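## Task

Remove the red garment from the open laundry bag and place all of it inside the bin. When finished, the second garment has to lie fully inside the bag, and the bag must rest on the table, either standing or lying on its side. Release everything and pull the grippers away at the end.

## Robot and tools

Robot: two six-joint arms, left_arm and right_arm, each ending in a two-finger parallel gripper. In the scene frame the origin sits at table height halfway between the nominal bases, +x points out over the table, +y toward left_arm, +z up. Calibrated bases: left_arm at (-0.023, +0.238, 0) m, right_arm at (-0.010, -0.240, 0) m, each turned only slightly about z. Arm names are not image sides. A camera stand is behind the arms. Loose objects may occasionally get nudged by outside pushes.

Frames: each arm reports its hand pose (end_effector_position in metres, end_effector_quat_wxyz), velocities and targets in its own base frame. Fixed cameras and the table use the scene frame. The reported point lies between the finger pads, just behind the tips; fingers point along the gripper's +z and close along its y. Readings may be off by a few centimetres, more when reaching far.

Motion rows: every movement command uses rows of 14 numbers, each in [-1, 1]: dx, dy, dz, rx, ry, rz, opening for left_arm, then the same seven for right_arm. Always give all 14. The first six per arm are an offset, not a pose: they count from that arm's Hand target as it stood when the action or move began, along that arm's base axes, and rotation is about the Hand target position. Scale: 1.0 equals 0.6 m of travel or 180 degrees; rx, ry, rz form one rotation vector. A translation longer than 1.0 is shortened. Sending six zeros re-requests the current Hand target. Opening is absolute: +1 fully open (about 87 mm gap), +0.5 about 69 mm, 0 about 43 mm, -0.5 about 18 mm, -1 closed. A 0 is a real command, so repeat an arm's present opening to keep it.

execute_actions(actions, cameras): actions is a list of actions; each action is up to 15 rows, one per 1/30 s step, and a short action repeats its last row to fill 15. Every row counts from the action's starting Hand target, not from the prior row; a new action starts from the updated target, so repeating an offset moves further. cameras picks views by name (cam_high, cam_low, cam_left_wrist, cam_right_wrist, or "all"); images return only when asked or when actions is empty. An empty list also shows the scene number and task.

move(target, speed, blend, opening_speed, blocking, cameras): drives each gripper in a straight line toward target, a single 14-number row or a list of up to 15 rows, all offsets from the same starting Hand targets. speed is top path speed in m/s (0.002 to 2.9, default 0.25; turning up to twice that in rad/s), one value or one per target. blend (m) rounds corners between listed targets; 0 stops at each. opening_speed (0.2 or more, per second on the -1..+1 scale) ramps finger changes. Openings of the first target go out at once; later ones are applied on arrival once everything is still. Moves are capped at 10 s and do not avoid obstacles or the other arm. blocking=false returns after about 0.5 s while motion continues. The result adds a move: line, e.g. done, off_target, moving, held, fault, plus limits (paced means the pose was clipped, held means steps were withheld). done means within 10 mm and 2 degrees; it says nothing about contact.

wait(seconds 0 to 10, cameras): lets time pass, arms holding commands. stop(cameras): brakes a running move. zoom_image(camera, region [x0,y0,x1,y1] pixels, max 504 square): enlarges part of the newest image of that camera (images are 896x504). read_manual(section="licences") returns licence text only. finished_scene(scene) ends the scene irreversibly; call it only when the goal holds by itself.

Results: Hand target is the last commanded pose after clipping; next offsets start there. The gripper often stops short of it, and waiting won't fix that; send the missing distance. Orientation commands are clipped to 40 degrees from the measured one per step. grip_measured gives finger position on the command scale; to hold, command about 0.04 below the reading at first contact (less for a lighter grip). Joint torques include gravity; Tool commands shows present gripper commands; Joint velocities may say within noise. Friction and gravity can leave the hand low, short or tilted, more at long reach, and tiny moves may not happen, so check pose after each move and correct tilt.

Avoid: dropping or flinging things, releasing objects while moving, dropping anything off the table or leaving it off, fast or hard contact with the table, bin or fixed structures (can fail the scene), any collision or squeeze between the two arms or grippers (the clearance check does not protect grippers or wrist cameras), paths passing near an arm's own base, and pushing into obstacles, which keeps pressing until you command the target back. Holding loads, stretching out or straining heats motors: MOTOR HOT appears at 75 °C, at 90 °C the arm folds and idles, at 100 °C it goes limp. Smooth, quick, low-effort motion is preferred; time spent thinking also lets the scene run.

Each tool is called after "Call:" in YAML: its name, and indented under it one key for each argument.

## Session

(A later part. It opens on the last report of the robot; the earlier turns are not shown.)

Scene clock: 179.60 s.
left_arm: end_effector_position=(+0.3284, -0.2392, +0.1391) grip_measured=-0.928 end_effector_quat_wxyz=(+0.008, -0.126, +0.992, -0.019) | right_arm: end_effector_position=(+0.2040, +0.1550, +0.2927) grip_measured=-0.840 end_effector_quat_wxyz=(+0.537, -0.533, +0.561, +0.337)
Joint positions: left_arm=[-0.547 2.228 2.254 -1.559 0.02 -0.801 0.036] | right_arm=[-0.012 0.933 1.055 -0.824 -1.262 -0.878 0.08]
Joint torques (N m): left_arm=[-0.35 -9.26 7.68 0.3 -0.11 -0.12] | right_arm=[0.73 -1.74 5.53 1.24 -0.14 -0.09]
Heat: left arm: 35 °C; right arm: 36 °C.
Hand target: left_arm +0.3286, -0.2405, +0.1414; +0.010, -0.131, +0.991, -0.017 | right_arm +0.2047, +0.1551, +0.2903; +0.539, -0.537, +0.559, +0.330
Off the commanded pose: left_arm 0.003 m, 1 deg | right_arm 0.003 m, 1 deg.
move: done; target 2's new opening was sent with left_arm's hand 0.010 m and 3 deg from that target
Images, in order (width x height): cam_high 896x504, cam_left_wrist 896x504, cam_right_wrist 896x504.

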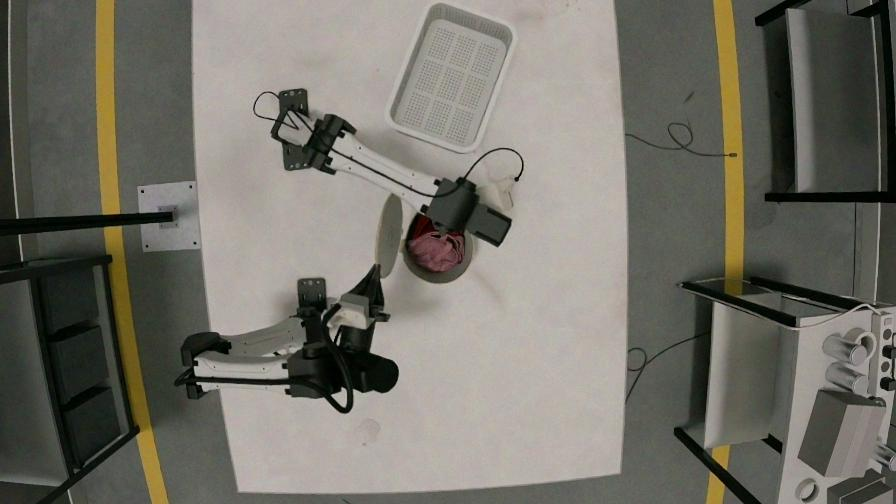

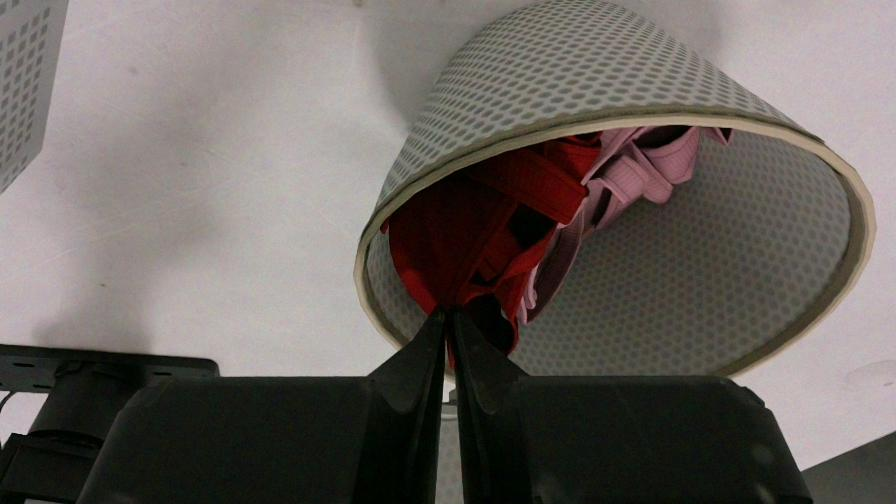

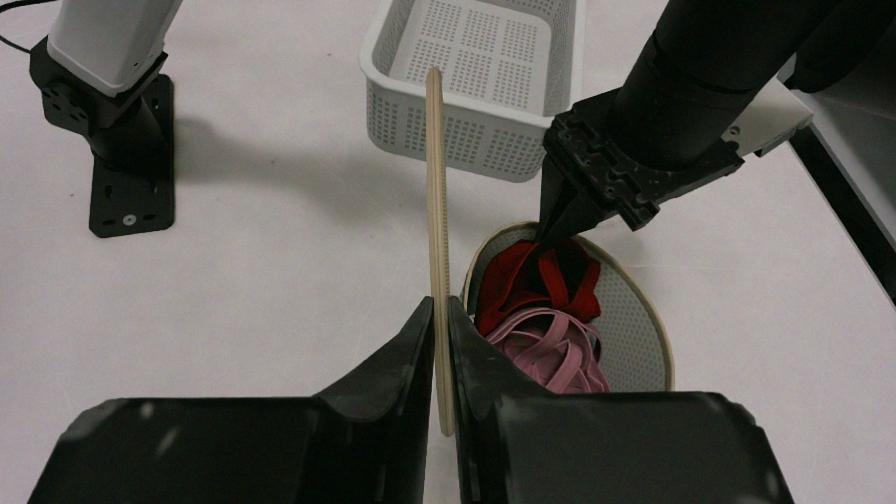

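Call:
move:
  target: [-0.03,0.03,0.32,0,0,0,-1,0,0,0,0,0,0,-1]
  speed: 0.1
  cameras: ["all"]

Scene clock: 184.07 s.
left_arm: end_effector_position=(+0.3151, -0.2239, +0.3188) grip_measured=-0.928 end_effector_quat_wxyz=(+0.198, -0.139, +0.952, -0.189) | right_arm: end_effector_position=(+0.2040, +0.1550, +0.2927) grip_measured=-0.840 end_effector_quat_wxyz=(+0.537, -0.533, +0.561, +0.337)
Joint positions: left_arm=[-0.514 1.887 2.442 -1.573 0.055 -0.819 0.036] | right_arm=[-0.012 0.933 1.055 -0.824 -1.262 -0.878 0.08]
Joint torques (N m): left_arm=[0.46 -8.44 6.37 1.24 0.11 -0.14] | right_arm=[0.72 -1.73 5.55 1.24 -0.14 -0.08]
Heat: left arm: 36 °C; right arm: 36 °C.
Hand target: left_arm +0.3106, -0.2225, +0.3334; +0.010, -0.131, +0.991, -0.017 | right_arm +0.2047, +0.1551, +0.2903; +0.539, -0.537, +0.559, +0.330
Off the commanded pose: left_arm 0.015 m, 30 deg | right_arm 0.002 m, 1 deg.
joint sent to its limit (left arm) — joint 4 (wrist pitch), lower limit. The joint targets are off in orientation, not in position.
move: off_target (left_arm)

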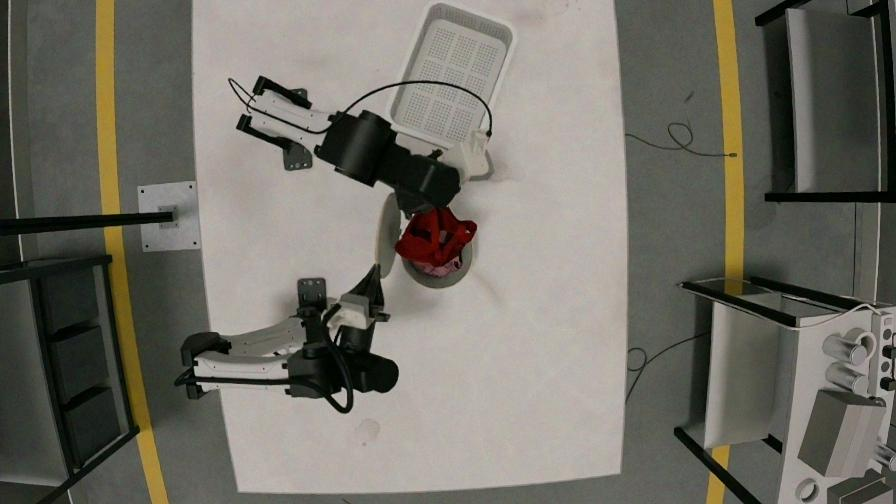

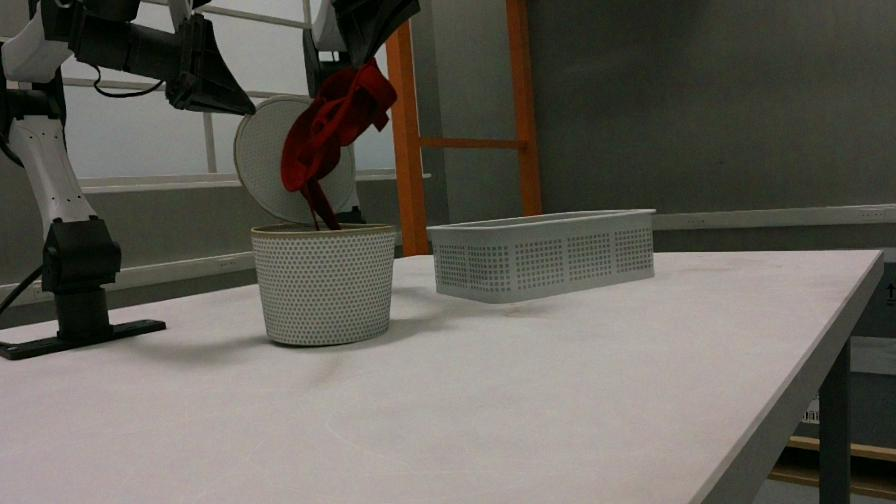

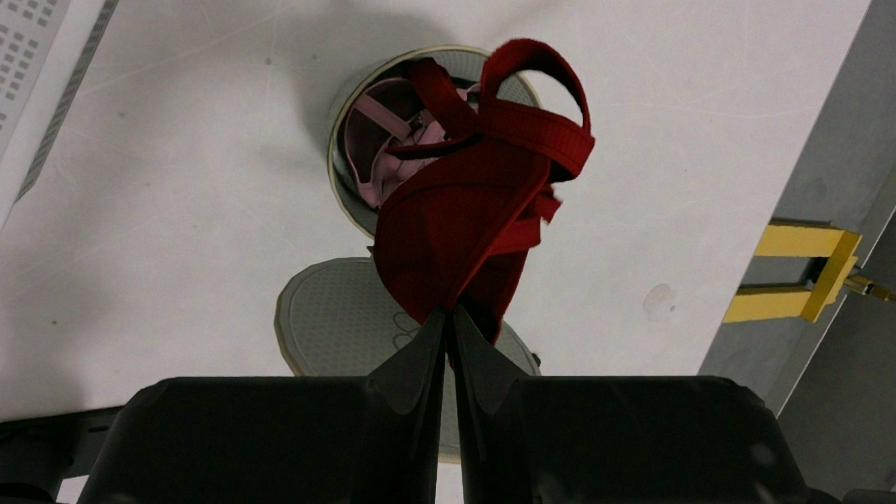

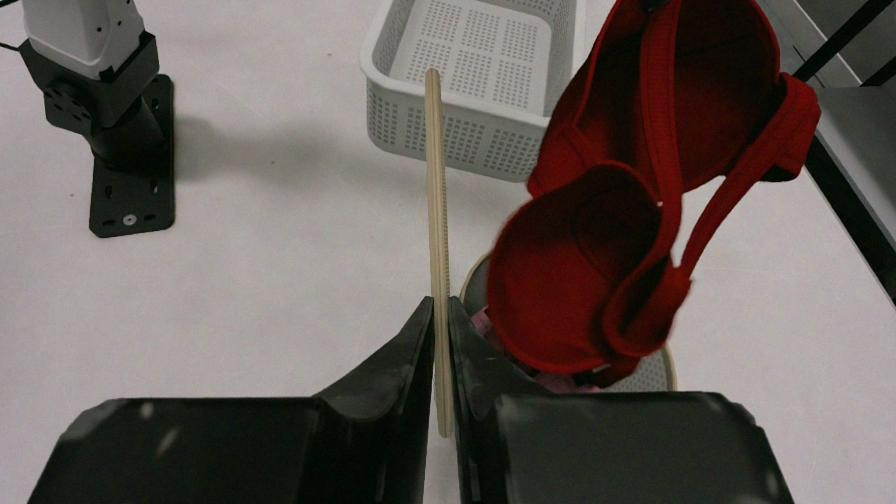

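Call:
move:
  target:
    - [-0.033,0.05,0.167,0,0,0,-1,0,0,0,0,0,0,-1]
    - [0.117,0.54,0.15,0,0,0,-1,0,0,0,0,0,0,-1]
  speed: 0.2
  blend: 0.02
  cameras: ["all"]

Scene clock: 192.77 s.
left_arm: end_effector_position=(+0.3776, +0.1005, +0.4122) grip_measured=-0.928 end_effector_quat_wxyz=(+0.456, -0.152, +0.877, -0.008) | right_arm: end_effector_position=(+0.2040, +0.1550, +0.2927) grip_measured=-0.840 end_effector_quat_wxyz=(+0.537, -0.533, +0.561, +0.337)
Joint positions: left_arm=[0.335 1.932 2.85 -1.549 0.148 -0.083 0.036] | right_arm=[-0.012 0.933 1.055 -0.824 -1.262 -0.878 0.08]
Joint torques (N m): left_arm=[-0.47 -6 5.09 1.94 -0.05 0.14] | right_arm=[0.72 -1.73 5.57 1.24 -0.14 -0.08]
Heat: left arm: 36 °C; right arm: 36 °C.
Hand target: left_arm +0.3808, +0.1015, +0.4235; +0.126, -0.139, +0.982, -0.016 | right_arm +0.2047, +0.1551, +0.2903; +0.539, -0.537, +0.559, +0.330
Off the commanded pose: left_arm 0.012 m, 53 deg; orientation clipped | right_arm 0.002 m, 1 deg.
elbow stopped short (left arm): the move would have taken joint 3 (elbow) straighter than the controller allows.
move: off_target (left_arm); limits=paced

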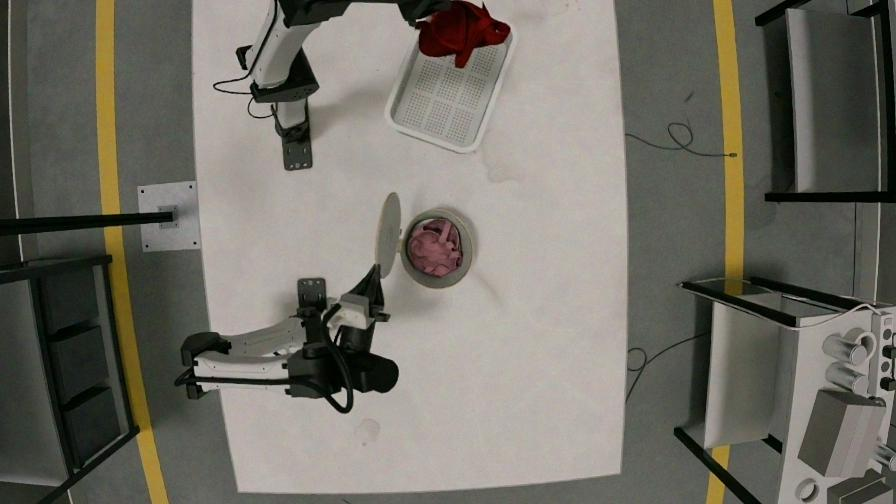

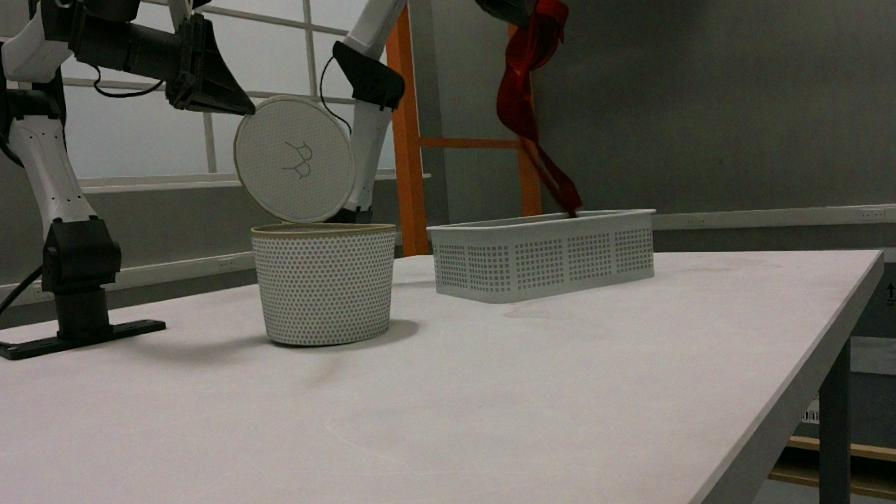

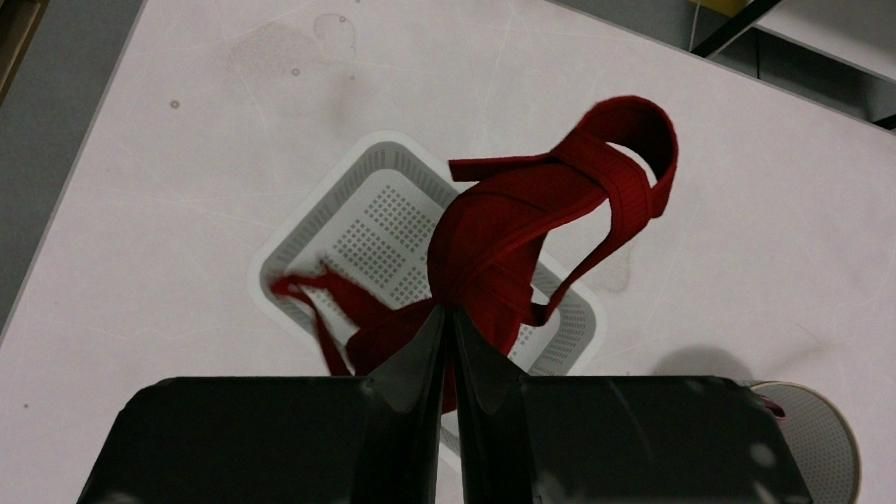

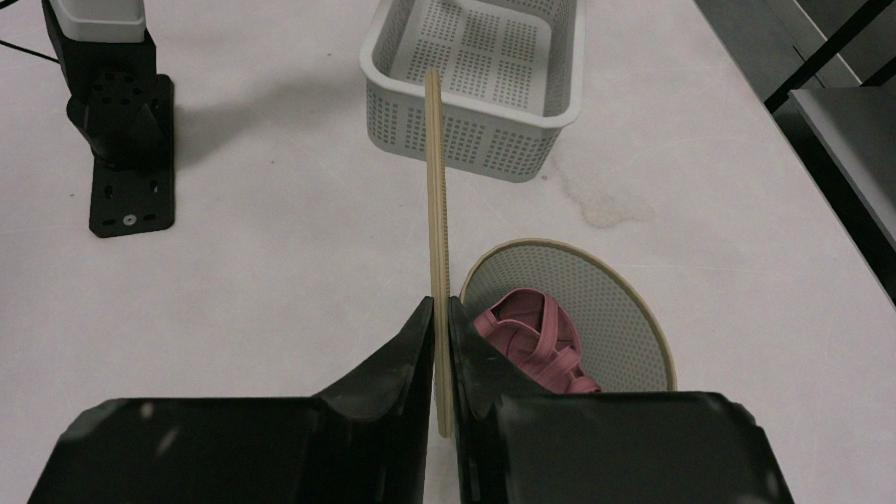

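Call:
move:
  target: [-0.025,-0.01,-0.43,0,0,0,-1,0,0,0,0,0,0,-1]
  speed: 0.15
  cameras: ["all"]

Scene clock: 201.47 s.
left_arm: end_effector_position=(+0.3619, +0.0943, +0.1652) grip_measured=-0.928 end_effector_quat_wxyz=(+0.118, -0.149, +0.982, -0.022) | right_arm: end_effector_position=(+0.2040, +0.1550, +0.2927) grip_measured=-0.840 end_effector_quat_wxyz=(+0.537, -0.533, +0.561, +0.337)
Joint positions: left_arm=[0.293 1.927 1.911 -1.327 0.077 -0.017 0.036] | right_arm=[-0.012 0.933 1.055 -0.824 -1.262 -0.878 0.08]
Joint torques (N m): left_arm=[-0.44 -8.03 6.06 0.96 -0.06 0.15] | right_arm=[0.75 -1.73 5.56 1.24 -0.14 -0.08]
Heat: left arm: 37 °C; right arm: 36 °C.
Hand target: left_arm +0.3657, +0.0955, +0.1654; +0.126, -0.139, +0.982, -0.016 | right_arm +0.2047, +0.1551, +0.2903; +0.539, -0.537, +0.559, +0.330
Off the commanded pose: left_arm 0.004 m, 2 deg | right_arm 0.002 m, 1 deg.
move: done

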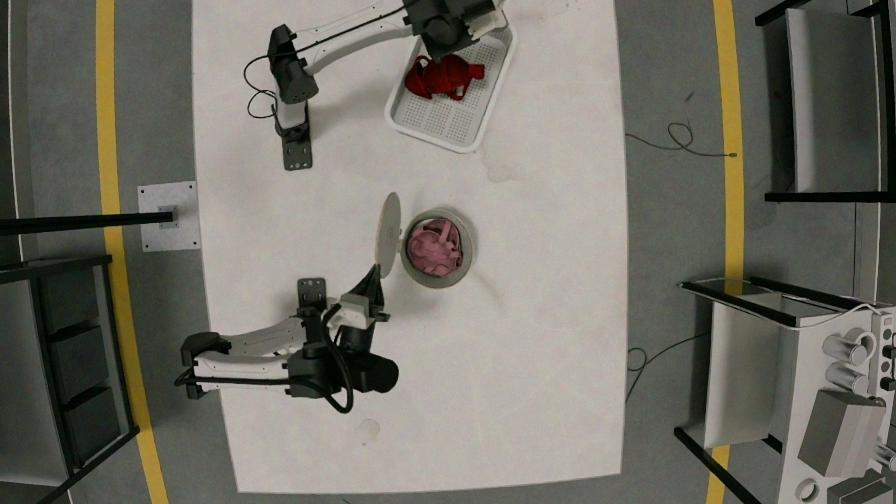

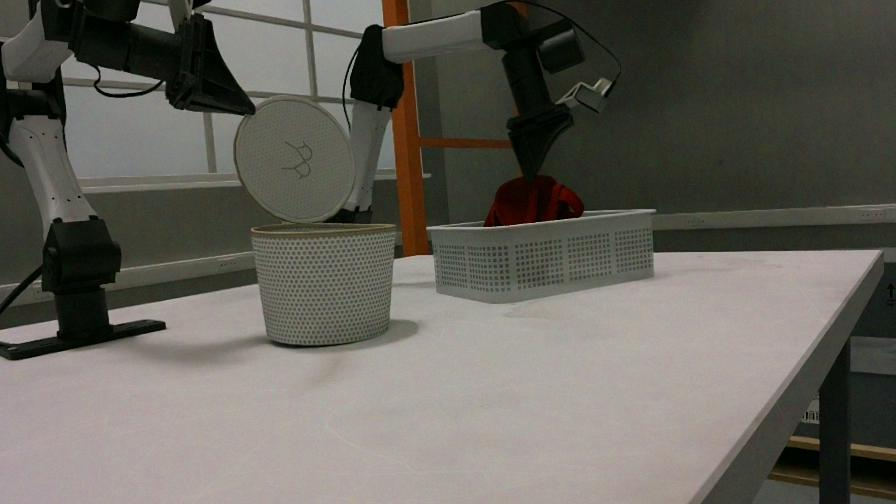

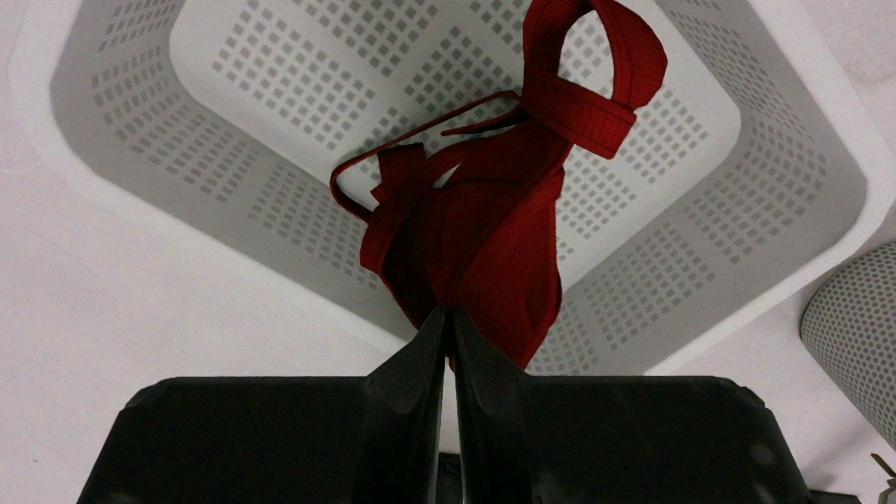

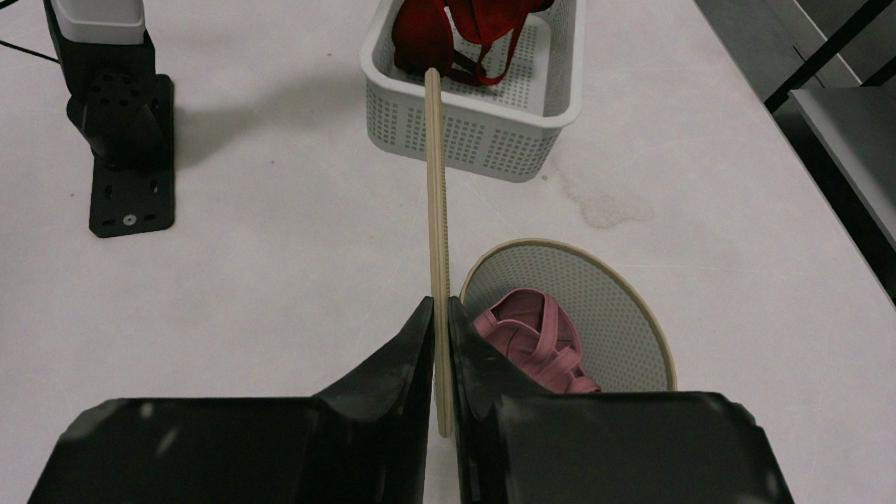

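Call:
move:
  target:
    - [0.025,0.01,-0.115,0,0,0,-1,0,0,0,0,0,0,-1]
    - [0.025,0.01,-0.115,0,0,0,-0.2,0,0,0,0,0,0,-1]
    - [0.0,0.05,0.2,0,0,0,-0.2,0.178,-0.057,-0.06,0.072,0.261,-0.053,-1]
    - [0.0,0.05,0.2,0,0,0,-0.2,0.178,-0.057,-0.06,0.072,0.261,-0.053,-0.4]
    - [0.0,0.05,0.2,0,0,0,-0.2,0.14,-0.22,-0.03,0.072,0.261,-0.053,-0.4]
  speed: [0.15,0.15,0.2,0.2,0.2]
  opening_speed: 1.2
  cameras: ["all"]

Call:
zoom_image:
  camera: "cam_high"
  region: [370, 0, 540, 160]

Scene clock: 218.77 s.
left_arm: end_effector_position=(+0.3708, +0.1264, +0.2724) grip_measured=-0.200 end_effector_quat_wxyz=(+0.226, -0.147, +0.963, +0.005) | right_arm: end_effector_position=(+0.2878, +0.0245, +0.2715) grip_measured=-0.400 end_effector_quat_wxyz=(+0.416, -0.177, +0.761, +0.465)
Joint positions: left_arm=[0.361 1.982 2.426 -1.566 0.082 0.039 0.4] | right_arm=[-0.516 1.573 1.491 -1.555 -1.348 -1.026 0.3]
Joint torques (N m): left_arm=[0.46 -9.54 6.57 1.04 0.14 0.15] | right_arm=[0.72 -5.2 7.97 -0.04 -0.24 -0.2]
Heat: left arm: 35 °C; right arm: 36 °C.
Hand target: left_arm +0.3657, +0.1255, +0.2855; +0.126, -0.139, +0.982, -0.016 | right_arm +0.2887, +0.0232, +0.2722; +0.352, -0.252, +0.729, +0.530
Off the commanded pose: left_arm 0.014 m, 12 deg | right_arm 0.002 m, 14 deg.
joint sent to its limit (left arm) — joint 4 (wrist pitch), lower limit. The joint targets are off in orientation, not in position.
joint sent to its limit (right arm) — joint 4 (wrist pitch), lower limit. The joint targets are off in orientation, not in position.
move: off_target (left_arm, right_arm)

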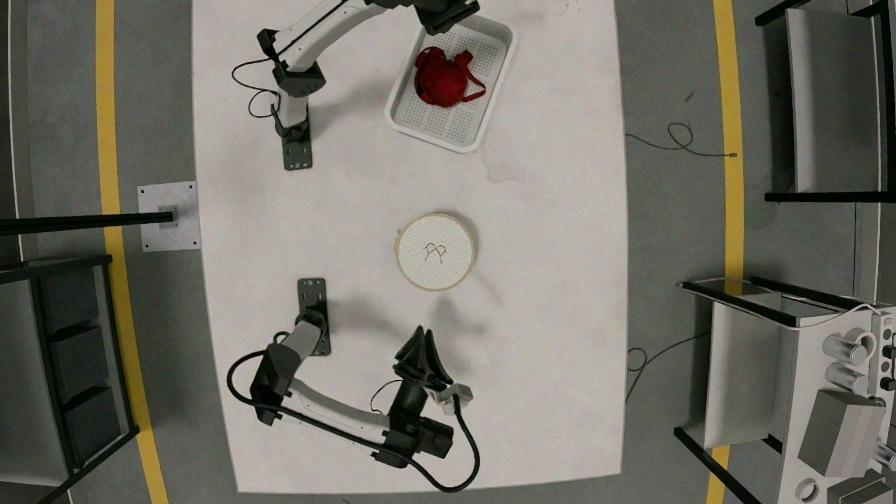

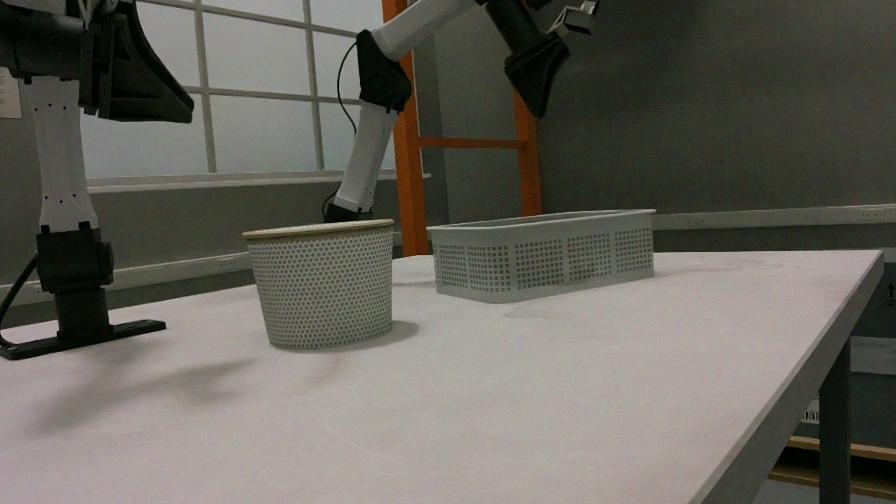

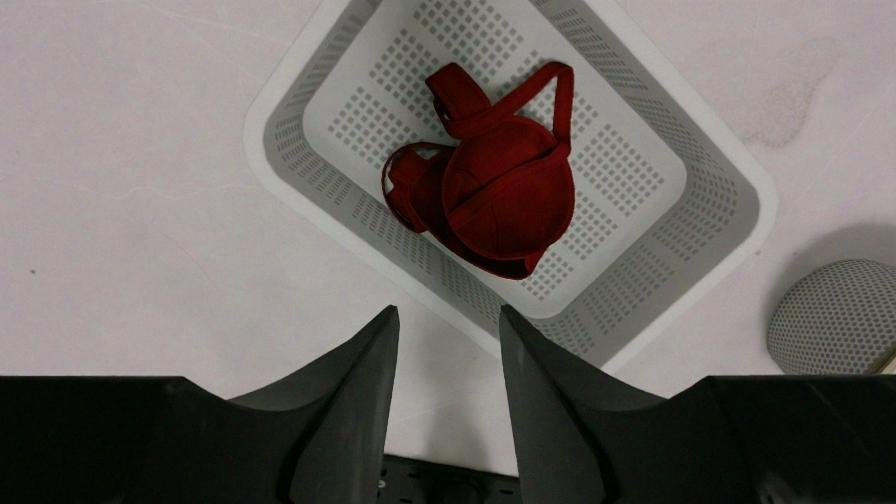

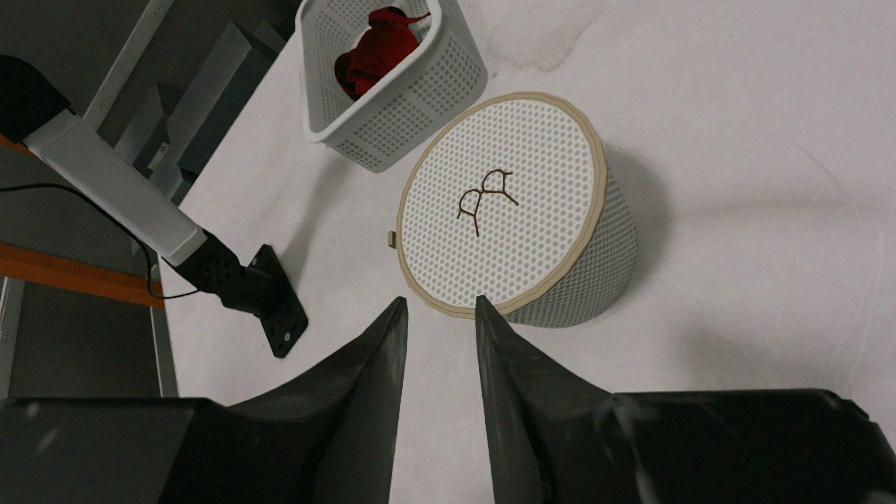

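Scaled by 2.965 from the camera's 896x504 image, which has a finer 1280x720 frame.

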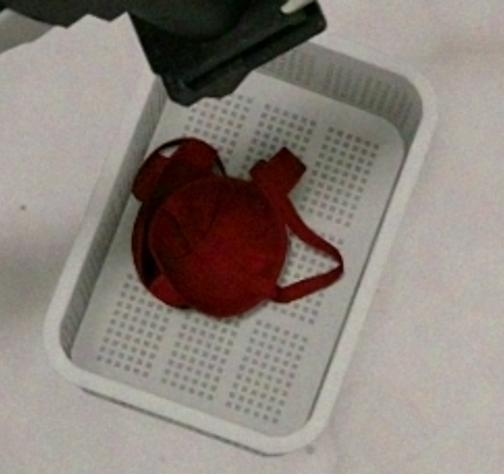

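Call:
finished_scene:
  scene: 2

The scene is finished: the task was done.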